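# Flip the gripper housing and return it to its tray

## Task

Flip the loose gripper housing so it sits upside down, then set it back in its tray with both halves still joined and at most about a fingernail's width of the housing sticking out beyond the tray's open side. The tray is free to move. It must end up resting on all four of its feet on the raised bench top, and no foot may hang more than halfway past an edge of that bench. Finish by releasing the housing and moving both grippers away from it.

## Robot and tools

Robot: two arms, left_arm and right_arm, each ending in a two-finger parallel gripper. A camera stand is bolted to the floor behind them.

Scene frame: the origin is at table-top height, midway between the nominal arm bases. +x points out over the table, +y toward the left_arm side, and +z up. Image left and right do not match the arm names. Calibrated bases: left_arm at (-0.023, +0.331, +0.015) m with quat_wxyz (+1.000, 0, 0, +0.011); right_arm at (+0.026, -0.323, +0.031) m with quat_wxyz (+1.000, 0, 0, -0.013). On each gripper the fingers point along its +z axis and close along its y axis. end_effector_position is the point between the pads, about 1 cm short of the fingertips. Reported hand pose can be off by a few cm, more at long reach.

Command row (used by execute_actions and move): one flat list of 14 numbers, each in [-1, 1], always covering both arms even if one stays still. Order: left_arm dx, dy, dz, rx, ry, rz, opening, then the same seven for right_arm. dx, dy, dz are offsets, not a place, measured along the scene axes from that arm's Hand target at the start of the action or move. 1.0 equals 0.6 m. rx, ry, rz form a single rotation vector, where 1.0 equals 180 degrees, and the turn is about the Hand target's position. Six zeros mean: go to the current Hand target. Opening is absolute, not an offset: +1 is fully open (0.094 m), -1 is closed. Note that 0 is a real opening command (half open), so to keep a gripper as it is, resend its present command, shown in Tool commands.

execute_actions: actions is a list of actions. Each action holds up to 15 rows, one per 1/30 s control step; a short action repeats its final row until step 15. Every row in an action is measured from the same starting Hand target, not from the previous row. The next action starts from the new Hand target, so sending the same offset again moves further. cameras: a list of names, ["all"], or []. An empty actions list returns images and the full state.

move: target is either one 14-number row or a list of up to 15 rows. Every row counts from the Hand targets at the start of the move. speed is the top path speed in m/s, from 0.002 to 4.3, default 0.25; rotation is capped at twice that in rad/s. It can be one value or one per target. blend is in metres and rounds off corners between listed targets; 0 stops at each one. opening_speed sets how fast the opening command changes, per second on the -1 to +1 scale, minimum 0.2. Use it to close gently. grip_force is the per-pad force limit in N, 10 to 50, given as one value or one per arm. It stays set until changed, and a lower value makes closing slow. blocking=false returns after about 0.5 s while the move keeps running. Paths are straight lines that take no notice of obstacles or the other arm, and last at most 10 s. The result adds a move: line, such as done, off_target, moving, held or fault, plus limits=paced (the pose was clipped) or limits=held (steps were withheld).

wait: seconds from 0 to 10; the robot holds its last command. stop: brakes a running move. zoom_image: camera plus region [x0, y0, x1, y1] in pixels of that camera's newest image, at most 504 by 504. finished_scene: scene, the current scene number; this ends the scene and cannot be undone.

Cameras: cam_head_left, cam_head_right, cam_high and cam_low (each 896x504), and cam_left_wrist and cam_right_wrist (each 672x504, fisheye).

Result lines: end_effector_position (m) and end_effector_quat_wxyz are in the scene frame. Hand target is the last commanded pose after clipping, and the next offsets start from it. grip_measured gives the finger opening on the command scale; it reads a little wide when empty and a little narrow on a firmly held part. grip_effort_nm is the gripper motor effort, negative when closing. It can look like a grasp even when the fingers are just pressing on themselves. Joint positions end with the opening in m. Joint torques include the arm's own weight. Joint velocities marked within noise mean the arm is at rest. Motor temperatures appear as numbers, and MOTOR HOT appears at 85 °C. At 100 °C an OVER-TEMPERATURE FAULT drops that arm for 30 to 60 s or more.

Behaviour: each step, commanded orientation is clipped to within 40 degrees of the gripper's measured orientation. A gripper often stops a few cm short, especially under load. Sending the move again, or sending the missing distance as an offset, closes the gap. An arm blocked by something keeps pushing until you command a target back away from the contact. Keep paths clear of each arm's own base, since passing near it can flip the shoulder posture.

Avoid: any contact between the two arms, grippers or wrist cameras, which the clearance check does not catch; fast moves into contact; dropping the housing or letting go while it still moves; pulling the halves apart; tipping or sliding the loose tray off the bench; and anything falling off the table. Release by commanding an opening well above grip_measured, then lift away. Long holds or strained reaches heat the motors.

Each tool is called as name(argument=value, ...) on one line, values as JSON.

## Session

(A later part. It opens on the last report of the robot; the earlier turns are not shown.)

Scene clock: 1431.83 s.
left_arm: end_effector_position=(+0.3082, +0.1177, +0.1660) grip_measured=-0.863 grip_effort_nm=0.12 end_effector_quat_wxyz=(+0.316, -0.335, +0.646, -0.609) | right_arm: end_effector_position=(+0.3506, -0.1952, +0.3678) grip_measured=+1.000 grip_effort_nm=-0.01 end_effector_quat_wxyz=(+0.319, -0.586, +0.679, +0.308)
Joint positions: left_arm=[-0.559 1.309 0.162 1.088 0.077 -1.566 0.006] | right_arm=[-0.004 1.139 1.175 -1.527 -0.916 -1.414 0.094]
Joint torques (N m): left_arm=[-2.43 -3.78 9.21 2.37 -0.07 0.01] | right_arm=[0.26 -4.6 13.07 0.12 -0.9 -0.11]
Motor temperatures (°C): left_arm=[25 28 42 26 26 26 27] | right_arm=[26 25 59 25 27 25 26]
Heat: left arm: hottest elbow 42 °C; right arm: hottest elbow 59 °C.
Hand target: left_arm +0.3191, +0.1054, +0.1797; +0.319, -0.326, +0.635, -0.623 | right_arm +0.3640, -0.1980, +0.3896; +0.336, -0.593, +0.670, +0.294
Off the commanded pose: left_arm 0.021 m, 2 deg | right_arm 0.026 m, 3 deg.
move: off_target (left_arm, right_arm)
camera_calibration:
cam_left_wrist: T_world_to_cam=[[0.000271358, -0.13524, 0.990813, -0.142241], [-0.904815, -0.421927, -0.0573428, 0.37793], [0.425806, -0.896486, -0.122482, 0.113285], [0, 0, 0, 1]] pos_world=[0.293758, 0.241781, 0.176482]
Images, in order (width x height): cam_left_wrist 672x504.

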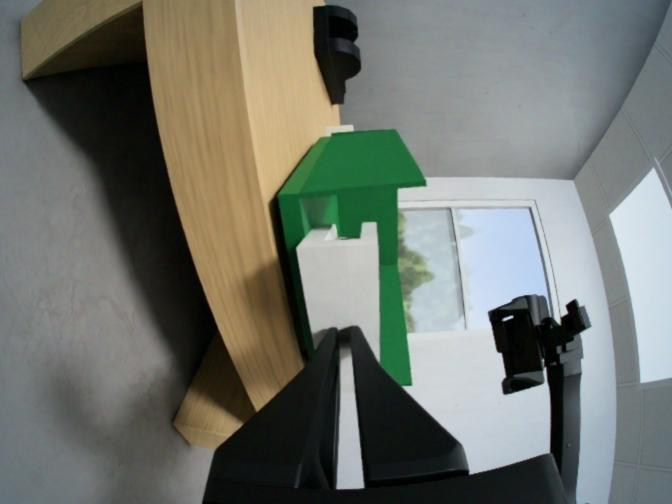

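zoom_image(camera="cam_left_wrist", region=[260, 200, 440, 380])

Scaled by 2.800 from the camera's 672x504 image, which has a finer 960x720 frame.

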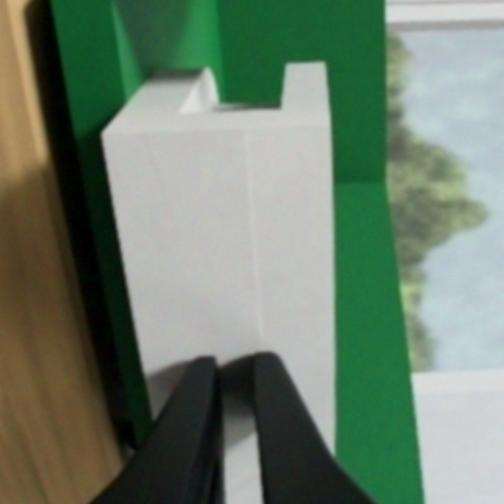

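move(target=[0.0109,-0.0077,-0.0010,0,0,0,-0.86,0,0,0,0,0,0,1], speed=0.015, cameras=["cam_left_wrist"])

Scene clock: 1439.97 s.
left_arm: end_effector_position=(+0.3150, +0.1132, +0.1661) grip_measured=-0.863 grip_effort_nm=0.12 end_effector_quat_wxyz=(+0.316, -0.335, +0.646, -0.609) | right_arm: end_effector_position=(+0.3506, -0.1952, +0.3678) grip_measured=+1.000 grip_effort_nm=-0.01 end_effector_quat_wxyz=(+0.319, -0.586, +0.679, +0.308)
Joint positions: left_arm=[-0.561 1.336 0.182 1.095 0.074 -1.566 0.006] | right_arm=[-0.004 1.139 1.175 -1.527 -0.916 -1.414 0.094]
Joint torques (N m): left_arm=[-2.55 -3.96 9.09 2.32 -0.06 -0.01] | right_arm=[0.21 -4.78 13.04 0.09 -0.88 -0.1]
Motor temperatures (°C): left_arm=[25 28 43 26 26 26 27] | right_arm=[26 25 59 25 27 25 26]
Heat: left arm: hottest elbow 43 °C; right arm: hottest elbow 59 °C.
Hand target: left_arm +0.3257, +0.1009, +0.1791; +0.319, -0.326, +0.635, -0.623 | right_arm +0.3640, -0.1980, +0.3896; +0.336, -0.593, +0.670, +0.294
Off the commanded pose: left_arm 0.021 m, 2 deg | right_arm 0.026 m, 3 deg.
move: off_target (left_arm, right_arm)
camera_calibration:
cam_left_wrist: T_world_to_cam=[[-0.000695279, -0.134734, 0.990882, -0.142696], [-0.904579, -0.422334, -0.058061, 0.382248], [0.426305, -0.896371, -0.121584, 0.106063], [0, 0, 0, 1]] pos_world=[0.300459, 0.237281, 0.176484]
Images, in order (width x height): cam_left_wrist 672x504.

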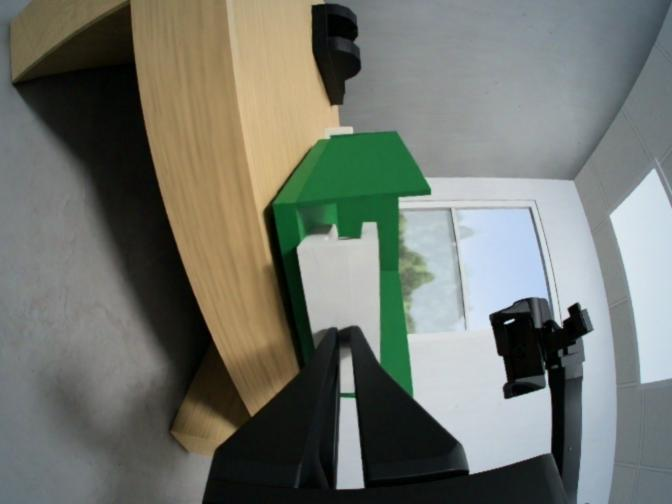

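move(target=[0.0136,-0.0096,-0.0010,0,0,0,-0.86,0,0,0,0,0,0,1], speed=0.015, cameras=["cam_left_wrist","cam_right_wrist"])

zoom_image(camera="cam_right_wrist", region=[270, 60, 450, 210])

zoom_image(camera="cam_left_wrist", region=[240, 200, 440, 400])

Scene clock: 1445.93 s.
left_arm: end_effector_position=(+0.3233, +0.1074, +0.1662) grip_measured=-0.863 grip_effort_nm=0.11 end_effector_quat_wxyz=(+0.317, -0.335, +0.645, -0.609) | right_arm: end_effector_position=(+0.3506, -0.1952, +0.3678) grip_measured=+1.000 grip_effort_nm=-0.01 end_effector_quat_wxyz=(+0.319, -0.586, +0.679, +0.308)
Joint positions: left_arm=[-0.564 1.366 0.208 1.101 0.072 -1.566 0.006] | right_arm=[-0.004 1.139 1.175 -1.527 -0.916 -1.414 0.094]
Joint torques (N m): left_arm=[-2.14 -4.19 9.03 2.26 -0.05 0.02] | right_arm=[-0.09 -4.89 13.04 0.06 -0.89 -0.1]
Motor temperatures (°C): left_arm=[25 27 43 26 26 26 27] | right_arm=[26 25 59 25 27 25 26]
Heat: left arm: hottest elbow 43 °C; right arm: hottest elbow 59 °C.
Hand target: left_arm +0.3338, +0.0950, +0.1784; +0.319, -0.326, +0.635, -0.623 | right_arm +0.3640, -0.1980, +0.3896; +0.336, -0.593, +0.670, +0.294
Off the commanded pose: left_arm 0.020 m, 2 deg | right_arm 0.026 m, 3 deg.
move: off_target (left_arm, right_arm)
camera_calibration:
cam_left_wrist: T_world_to_cam=[[-0.00215046, -0.134087, 0.990967, -0.143288], [-0.904656, -0.422028, -0.0590672, 0.387534], [0.426136, -0.896612, -0.120395, 0.0971918], [0, 0, 0, 1]] pos_world=[0.30886, 0.23148, 0.176586]
cam_right_wrist: T_world_to_cam=[[0.983548, -0.151602, -0.0982347, -0.338564], [-0.178165, -0.903907, -0.388856, 0.0652482], [-0.0298435, 0.399961, -0.916046, 0.548168], [0, 0, 0, 1]] pos_world=[0.360978, -0.211594, 0.494261]
Images, in order (width x height): cam_left_wrist 672x504, cam_right_wrist 672x504.

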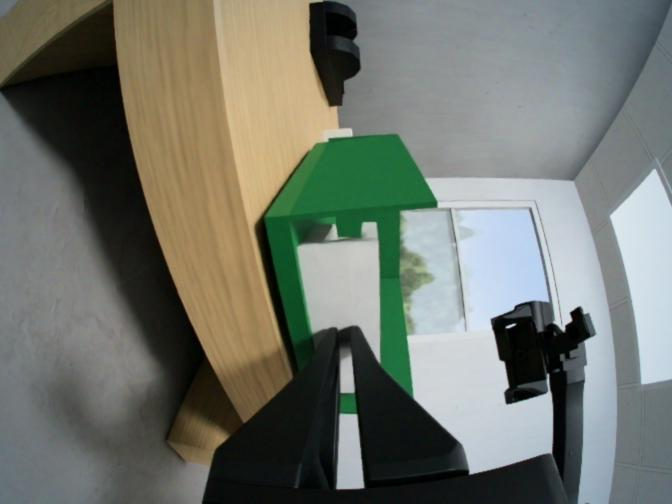

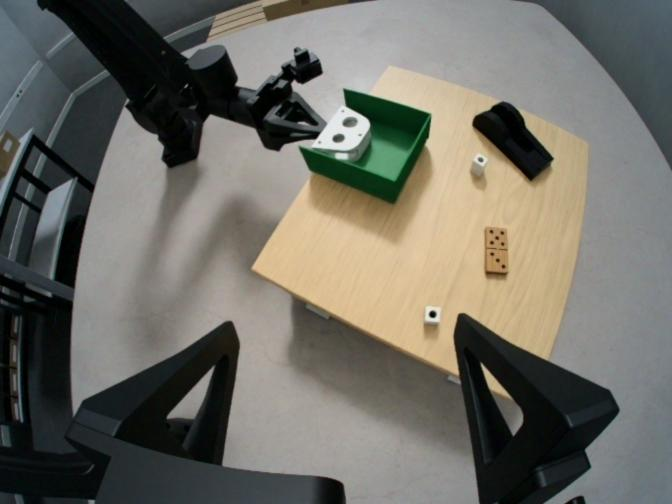

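Scaled by 2.800 from the camera's 672x504 image, which has a finer 960x720 frame.

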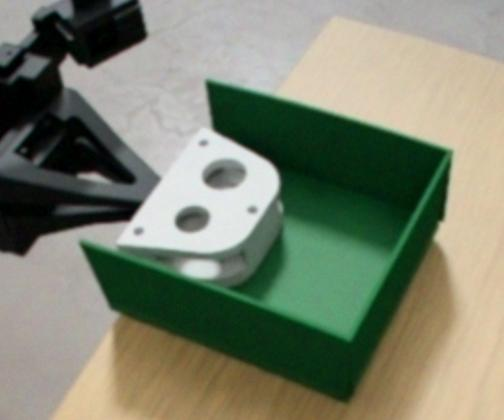

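Scaled by 2.520 from the camera's 672x504 image, which has a finer 960x720 frame.

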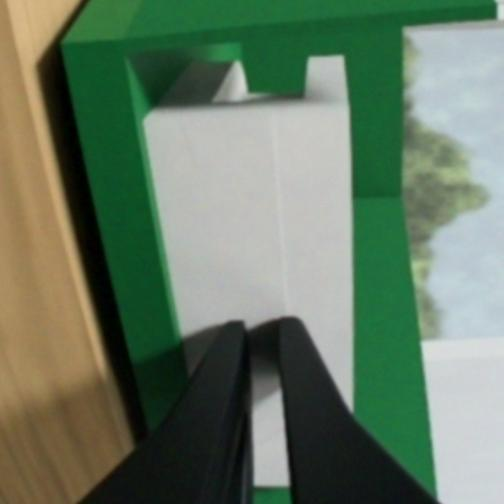

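move(target=[0.0082,-0.0058,0.0005,0,0,0,-0.86,0,0,0,0,0,0,1], speed=0.015, cameras=["cam_left_wrist","cam_right_wrist"])

zoom_image(camera="cam_right_wrist", region=[270, 60, 450, 210])

zoom_image(camera="cam_left_wrist", region=[240, 200, 440, 400])

Scene clock: 1461.20 s.
left_arm: end_effector_position=(+0.3281, +0.1041, +0.1671) grip_measured=-0.863 grip_effort_nm=0.12 end_effector_quat_wxyz=(+0.317, -0.334, +0.645, -0.610) | right_arm: end_effector_position=(+0.3506, -0.1952, +0.3678) grip_measured=+1.000 grip_effort_nm=-0.01 end_effector_quat_wxyz=(+0.319, -0.586, +0.679, +0.308)
Joint positions: left_arm=[-0.565 1.38 0.223 1.102 0.07 -1.566 0.006] | right_arm=[-0.004 1.139 1.175 -1.527 -0.916 -1.414 0.094]
Joint torques (N m): left_arm=[-2.55 -4.37 8.91 2.18 -0.09 0.04] | right_arm=[0.15 -4.78 13 0.13 -0.87 -0.11]
Motor temperatures (°C): left_arm=[25 28 42 26 26 26 27] | right_arm=[26 25 60 25 27 25 26]
Heat: left arm: hottest elbow 42 °C; right arm: hottest elbow 60 °C.
Hand target: left_arm +0.3387, +0.0915, +0.1789; +0.319, -0.326, +0.635, -0.623 | right_arm +0.3640, -0.1980, +0.3896; +0.336, -0.593, +0.670, +0.294
Off the commanded pose: left_arm 0.020 m, 2 deg | right_arm 0.026 m, 3 deg.
move: off_target (left_arm, right_arm)
camera_calibration:
cam_left_wrist: T_world_to_cam=[[-0.00382259, -0.133122, 0.991092, -0.144036], [-0.904549, -0.4221, -0.0601848, 0.390701], [0.426352, -0.896722, -0.118802, 0.091934], [0, 0, 0, 1]] pos_world=[0.313661, 0.22818, 0.177189]
cam_right_wrist: T_world_to_cam=[[0.983548, -0.151602, -0.0982347, -0.338564], [-0.178165, -0.903907, -0.388856, 0.0652482], [-0.0298435, 0.399961, -0.916046, 0.548168], [0, 0, 0, 1]] pos_world=[0.360978, -0.211594, 0.494261]
Images, in order (width x height): cam_left_wrist 672x504, cam_right_wrist 672x504.

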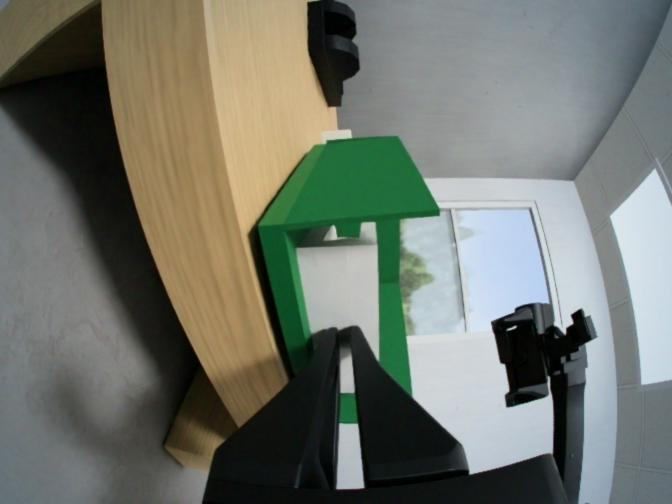

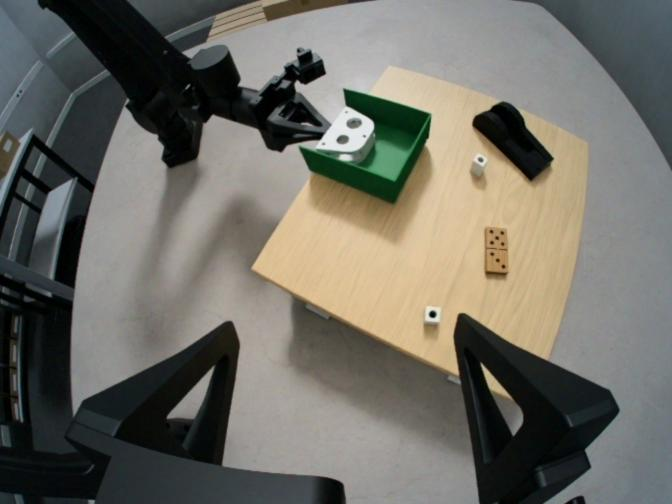

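Scaled by 2.800 from the camera's 672x504 image, which has a finer 960x720 frame.

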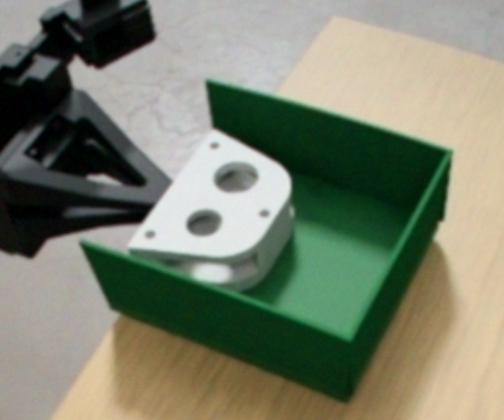

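Scaled by 2.520 from the camera's 672x504 image, which has a finer 960x720 frame.

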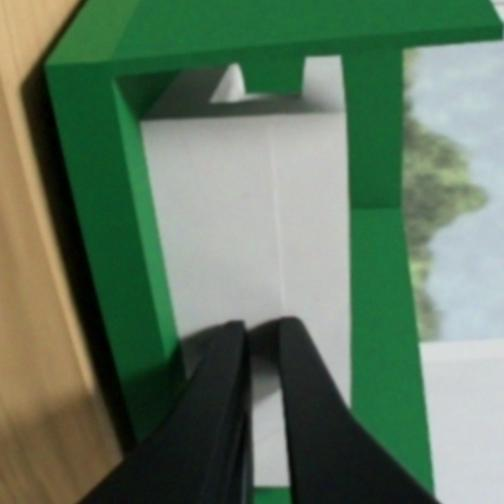

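move(target=[-0.0408,0.0288,-0.002,0,0,0,-0.86,0,0,0,0,0,0,1], speed=0.03)

Scene clock: 1465.67 s.
left_arm: end_effector_position=(+0.3200, +0.1082, +0.1751) grip_measured=-0.863 grip_effort_nm=0.11 end_effector_quat_wxyz=(+0.320, -0.329, +0.638, -0.618) | right_arm: end_effector_position=(+0.3506, -0.1952, +0.3678) grip_measured=+1.000 grip_effort_nm=-0.01 end_effector_quat_wxyz=(+0.319, -0.586, +0.679, +0.308)
Joint positions: left_arm=[-0.565 1.339 0.201 1.106 0.074 -1.566 0.006] | right_arm=[-0.004 1.139 1.175 -1.527 -0.916 -1.414 0.094]
Joint torques (N m): left_arm=[-1.55 -6.07 5.22 2.26 0.11 -0.01] | right_arm=[0.15 -4.78 12.97 0.18 -0.88 -0.1]
Motor temperatures (°C): left_arm=[25 28 42 26 26 26 27] | right_arm=[26 25 60 25 27 25 26]
Heat: left arm: hottest elbow 42 °C; right arm: hottest elbow 60 °C.
Hand target: left_arm +0.3143, +0.1088, +0.1776; +0.319, -0.326, +0.635, -0.623 | right_arm +0.3640, -0.1980, +0.3896; +0.336, -0.593, +0.670, +0.294
Off the commanded pose: left_arm 0.006 m, 1 deg | right_arm 0.026 m, 3 deg.
move: off_target (right_arm)

move(target=[[-0.0545,0.0383,0.005,0,0,0,-0.86,0,0,0,0,0,0,1],[-0.068,0.055,0.08,0,0,0,-0.86,0,0,0,0,0,0,1]], speed=0.06, blend=[0.01,0], cameras=["cam_left_wrist","cam_right_wrist","cam_head_left","cam_high"])

Scene clock: 1471.97 s.
left_arm: end_effector_position=(+0.2665, +0.1409, +0.2109) grip_measured=-0.863 grip_effort_nm=0.11 end_effector_quat_wxyz=(+0.311, -0.326, +0.645, -0.616) | right_arm: end_effector_position=(+0.3506, -0.1952, +0.3678) grip_measured=+1.000 grip_effort_nm=-0.01 end_effector_quat_wxyz=(+0.319, -0.586, +0.679, +0.308)
Joint positions: left_arm=[-0.545 0.777 0.107 0.624 0.113 -1.566 0.006] | right_arm=[-0.004 1.139 1.175 -1.527 -0.916 -1.414 0.094]
Joint torques (N m): left_arm=[0.03 -1.73 11.48 1.36 0.12 0.04] | right_arm=[0.09 -4.84 13.07 0.16 -0.89 -0.09]
Motor temperatures (°C): left_arm=[25 28 42 26 26 26 27] | right_arm=[26 25 60 25 27 25 26]
Heat: left arm: hottest elbow 42 °C; right arm: hottest elbow 60 °C.
Hand target: left_arm +0.2735, +0.1418, +0.2255; +0.319, -0.326, +0.635, -0.623 | right_arm +0.3640, -0.1980, +0.3896; +0.336, -0.593, +0.670, +0.294
Off the commanded pose: left_arm 0.016 m, 2 deg | right_arm 0.026 m, 3 deg.
move: off_target (left_arm, right_arm)
camera_calibration:
cam_left_wrist: T_world_to_cam=[[-0.0127381, -0.126954, 0.991827, -0.181472], [-0.913306, -0.402336, -0.0632288, 0.353259], [0.407075, -0.906647, -0.110823, 0.161307], [0, 0, 0, 1]] pos_world=[0.254658, 0.265339, 0.220201]
cam_right_wrist: T_world_to_cam=[[0.983548, -0.151602, -0.0982347, -0.338564], [-0.178165, -0.903907, -0.388856, 0.0652482], [-0.0298435, 0.399961, -0.916046, 0.548168], [0, 0, 0, 1]] pos_world=[0.360978, -0.211594, 0.494261]
Images, in order (width x height): cam_head_left 896x504, cam_high 896x504, cam_left_wrist 672x504, cam_right_wrist 672x504.

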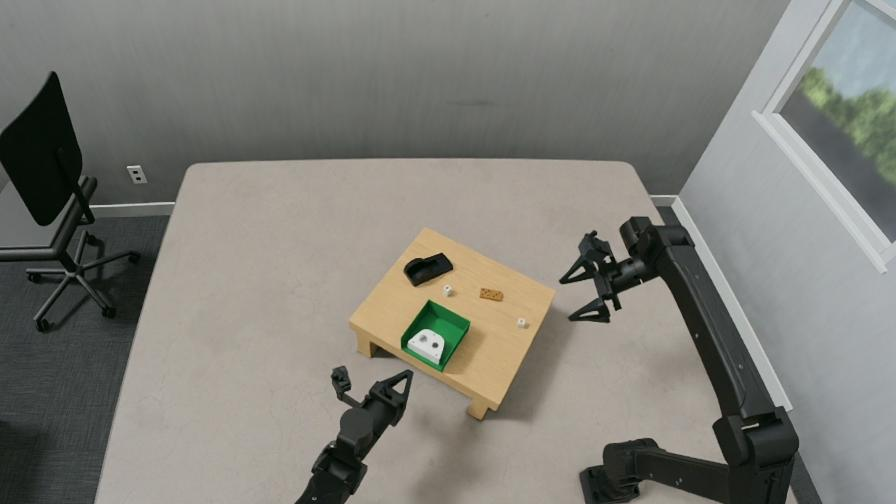

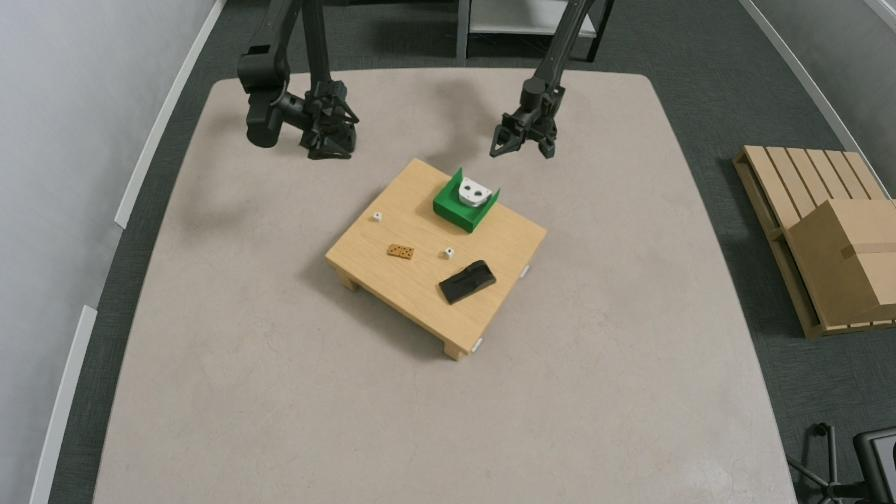

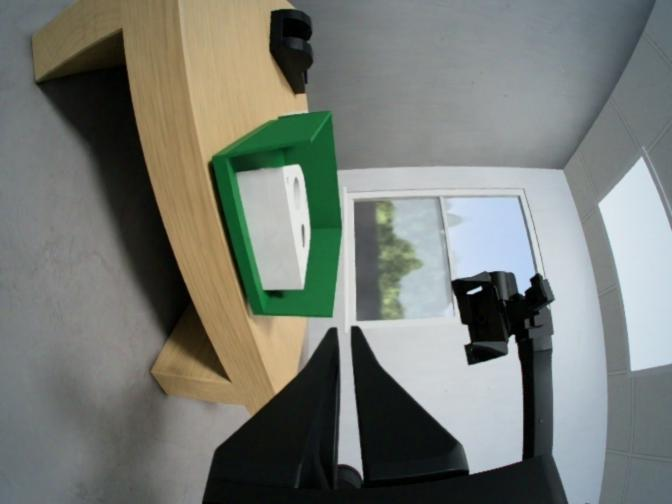

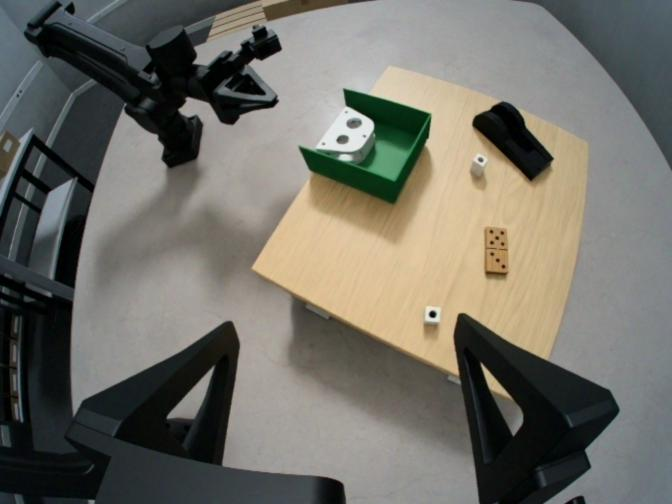

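zoom_image(camera="cam_left_wrist", region=[180, 90, 380, 340])

zoom_image(camera="cam_right_wrist", region=[270, 60, 450, 210])

zoom_image(camera="cam_head_left", region=[370, 270, 500, 400])

zoom_image(camera="cam_high", region=[410, 150, 540, 260])

Scaled by 2.016 from the camera's 672x504 image, which has a finer 960x720 frame.

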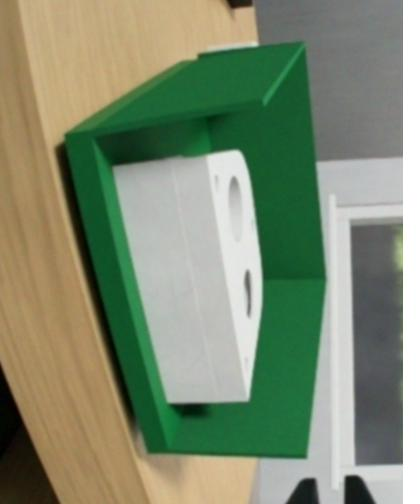

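Scaled by 2.800 from the camera's 672x504 image, which has a finer 960x720 frame.

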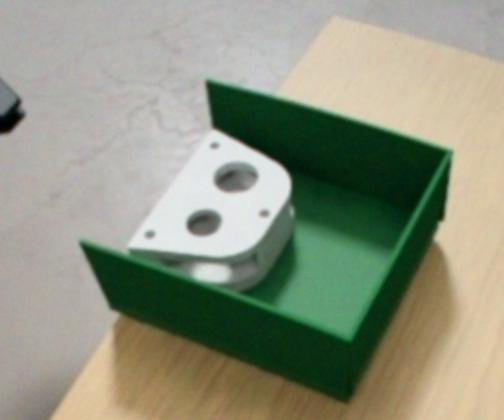

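Scaled by 3.877 from the camera's 896x504 image, which has a finer 1280x720 frame.

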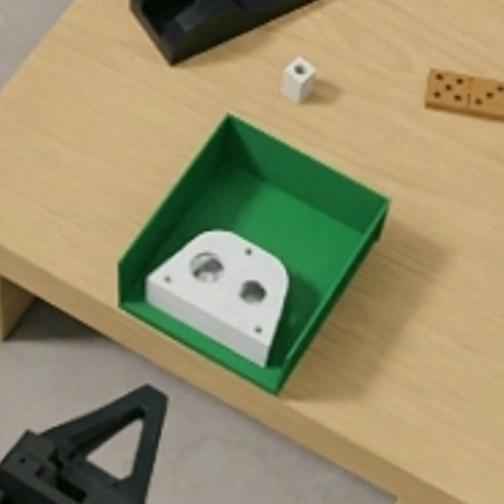

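Scaled by 3.877 from the camera's 896x504 image, which has a finer 1280x720 frame.

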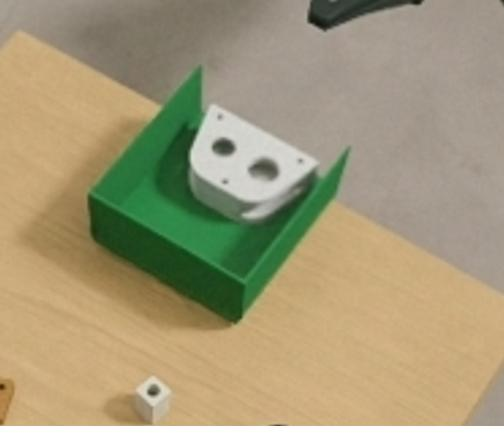

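zoom_image(camera="cam_left_wrist", region=[200, 230, 300, 340])

zoom_image(camera="cam_right_wrist", region=[285, 130, 345, 190])

zoom_image(camera="cam_head_left", region=[390, 320, 460, 390])

Scaled by 4.582 from the camera's 672x504 image, which has a finer 960x720 frame.

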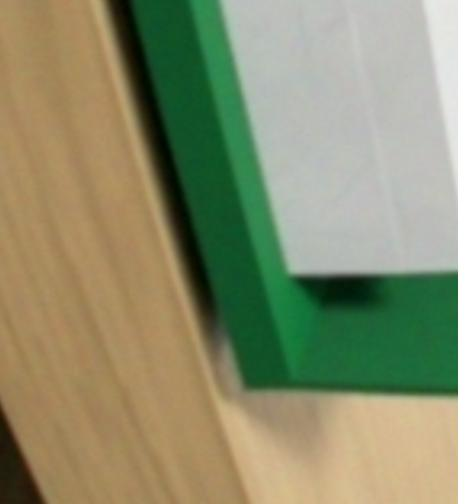

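Scaled by 8.400 from the camera's 672x504 image, which has a finer 960x720 frame.

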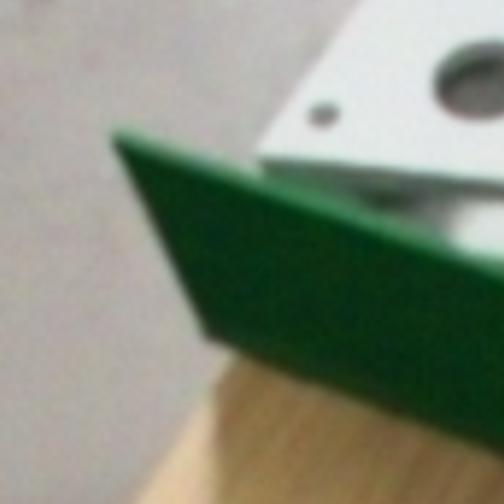

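Scaled by 7.200 from the camera's 896x504 image, which has a finer 1280x720 frame.

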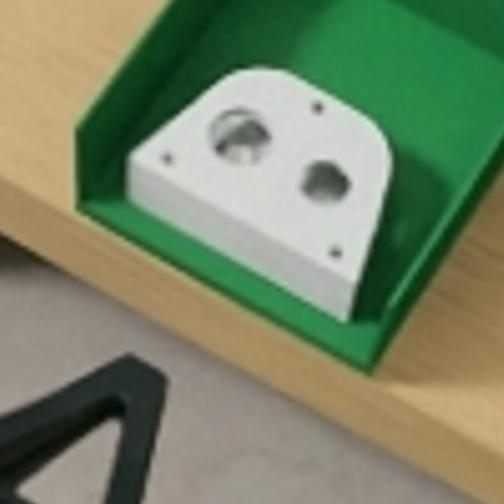

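zoom_image(camera="cam_left_wrist", region=[190, 140, 260, 210])

zoom_image(camera="cam_left_wrist", region=[220, 270, 280, 330])

zoom_image(camera="cam_head_left", region=[395, 325, 455, 385])

Scaled by 7.200 from the camera's 672x504 image, which has a finer 960x720 frame.

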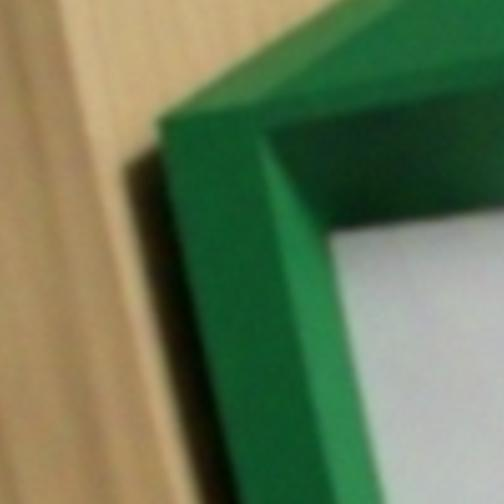

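Scaled by 8.400 from the camera's 672x504 image, which has a finer 960x720 frame.

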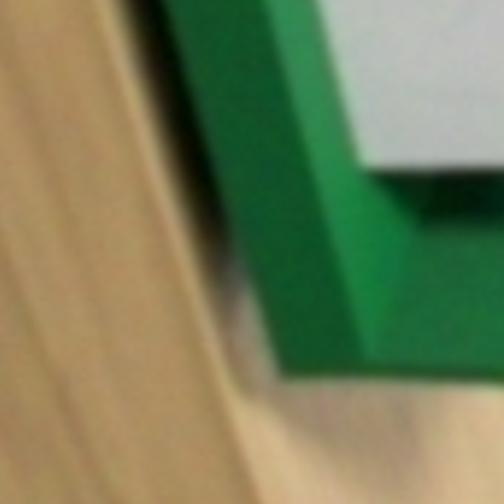

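Scaled by 8.400 from the camera's 896x504 image, which has a finer 1280x720 frame.

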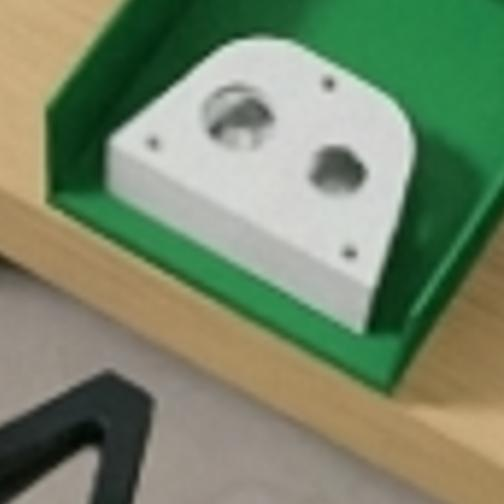

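move(target=[-0.02,0.02,0.14,0,0,0,-0.86,0,0,0,0,0,0,1], speed=0.12, cameras=["cam_left_wrist","cam_head_left"])

Scene clock: 1540.33 s.
left_arm: end_effector_position=(+0.2520, +0.1542, +0.2694) grip_measured=-0.863 grip_effort_nm=0.11 end_effector_quat_wxyz=(+0.304, -0.333, +0.654, -0.607) | right_arm: end_effector_position=(+0.3506, -0.1952, +0.3678) grip_measured=+1.000 grip_effort_nm=-0.01 end_effector_quat_wxyz=(+0.319, -0.586, +0.679, +0.308)
Joint positions: left_arm=[-0.517 0.431 0.228 0.124 0.141 -1.566 0.006] | right_arm=[-0.004 1.139 1.175 -1.527 -0.916 -1.414 0.094]
Joint torques (N m): left_arm=[-0.56 0.56 16.61 1.46 0.09 0.03] | right_arm=[0.03 -4.78 12.97 0.14 -0.9 -0.11]
Motor temperatures (°C): left_arm=[25 27 45 26 26 26 27] | right_arm=[26 25 60 25 27 25 26]
Heat: left arm: hottest elbow 45 °C; right arm: hottest elbow 60 °C.
Hand target: left_arm +0.2614, +0.1538, +0.3098; +0.319, -0.326, +0.635, -0.623 | right_arm +0.3640, -0.1980, +0.3896; +0.336, -0.593, +0.670, +0.294
Off the commanded pose: left_arm 0.041 m, 3 deg | right_arm 0.026 m, 3 deg.
move: off_target (left_arm, right_arm)
camera_calibration:
cam_left_wrist: T_world_to_cam=[[0.0158743, -0.140807, 0.98991, -0.242527], [-0.914802, -0.401665, -0.0424639, 0.343808], [0.403591, -0.904897, -0.135187, 0.192843], [0, 0, 0, 1]] pos_world=[0.240537, 0.278449, 0.280749]
Images, in order (width x height): cam_head_left 896x504, cam_left_wrist 672x504.

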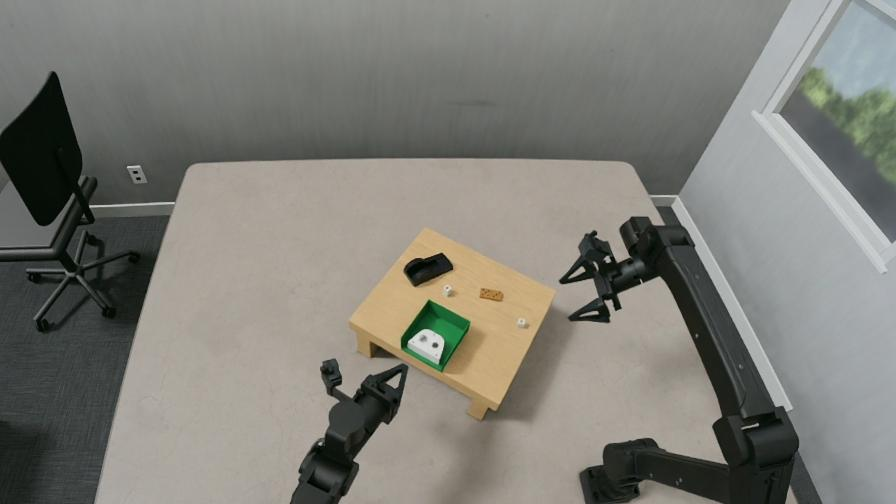

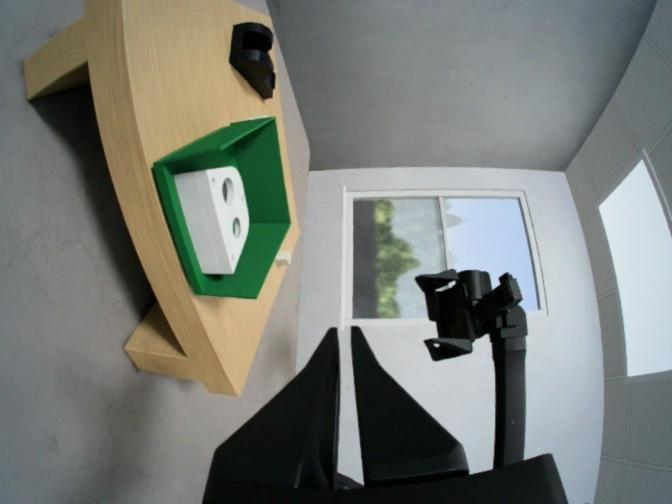

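zoom_image(camera="cam_left_wrist", region=[140, 140, 240, 310])

Scaled by 2.965 from the camera's 672x504 image, which has a finer 960x720 frame.

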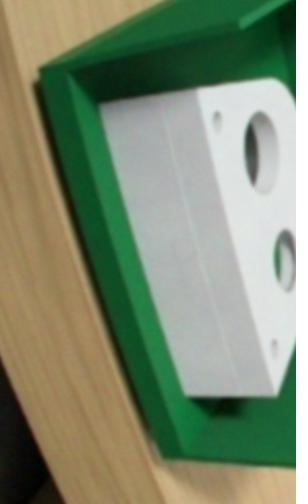

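zoom_image(camera="cam_left_wrist", region=[170, 260, 230, 320])

zoom_image(camera="cam_left_wrist", region=[130, 140, 190, 200])

Scaled by 8.400 from the camera's 672x504 image, which has a finer 960x720 frame.

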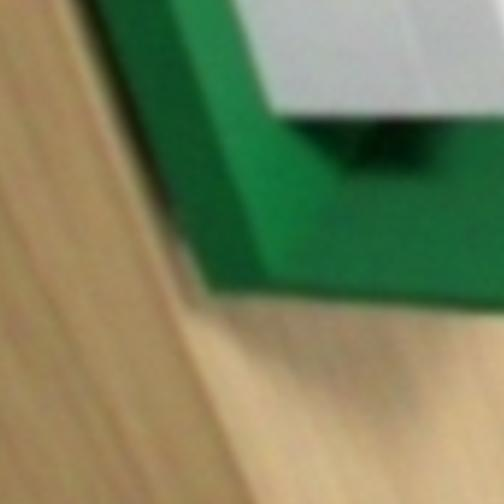

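Scaled by 8.400 from the camera's 672x504 image, which has a finer 960x720 frame.

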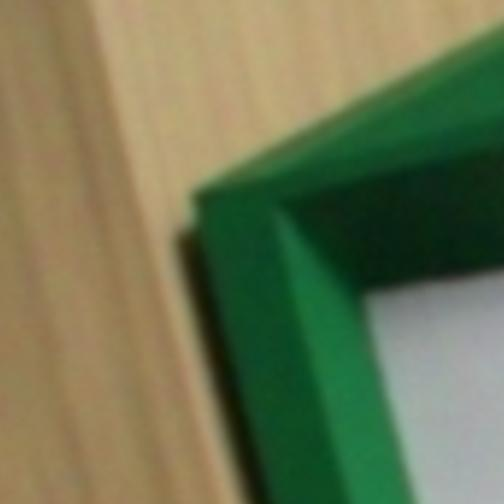

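wait(seconds=0.1, cameras=["cam_low"])

Scene clock: 1564.47 s.
left_arm: end_effector_position=(+0.2520, +0.1542, +0.2693) grip_measured=-0.863 grip_effort_nm=0.11 end_effector_quat_wxyz=(+0.304, -0.333, +0.654, -0.607) | right_arm: end_effector_position=(+0.3506, -0.1952, +0.3678) grip_measured=+1.000 grip_effort_nm=-0.01 end_effector_quat_wxyz=(+0.319, -0.586, +0.679, +0.308)
Joint positions: left_arm=[-0.517 0.431 0.228 0.124 0.141 -1.566 0.006] | right_arm=[-0.004 1.139 1.175 -1.527 -0.916 -1.414 0.094]
Joint torques (N m): left_arm=[-0.32 0.5 16.61 1.48 0.11 0.05] | right_arm=[0.15 -4.54 13 0.09 -0.89 -0.11]
Motor temperatures (°C): left_arm=[25 27 56 26 26 26 27] | right_arm=[26 25 60 25 27 25 26]
Heat: left arm: hottest elbow 56 °C; right arm: hottest elbow 60 °C.
Hand target: left_arm +0.2614, +0.1538, +0.3097; +0.319, -0.326, +0.635, -0.623 | right_arm +0.3640, -0.1980, +0.3896; +0.336, -0.593, +0.670, +0.294
Tool commands: left_gripper/opening=-0.86 right_gripper/opening=+1.0
Off the commanded pose: left_arm 0.041 m, 3 deg | right_arm 0.026 m, 3 deg.
wait: 0.10 s; at rest from the start
Images, in order (width x height): cam_low 896x504.

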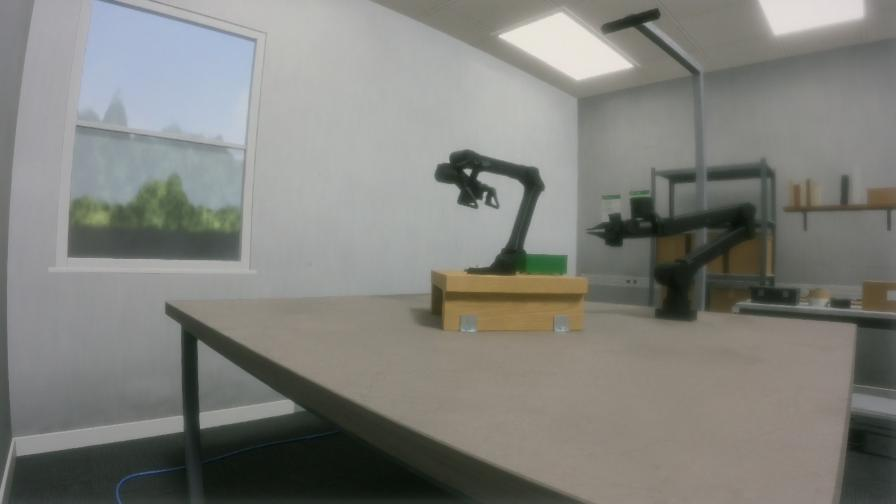

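zoom_image(camera="cam_low", region=[500, 240, 600, 300])

zoom_image(camera="cam_low", region=[545, 250, 595, 285])

Scaled by 5.040 from the camera's 896x504 image, which has a finer 1280x720 frame.

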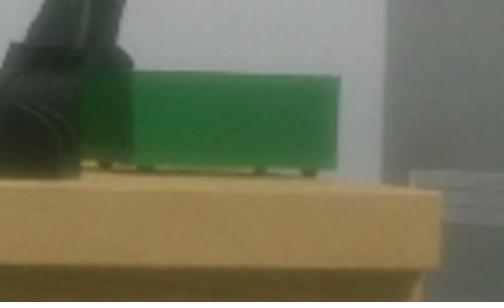

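Scaled by 10.080 from the camera's 896x504 image, which has a finer 1280x720 frame.

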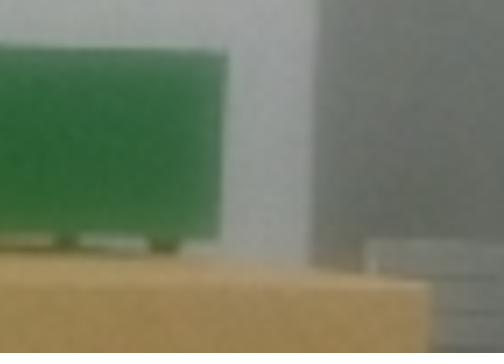

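finished_scene(scene=2)

The scene is finished: the task was done.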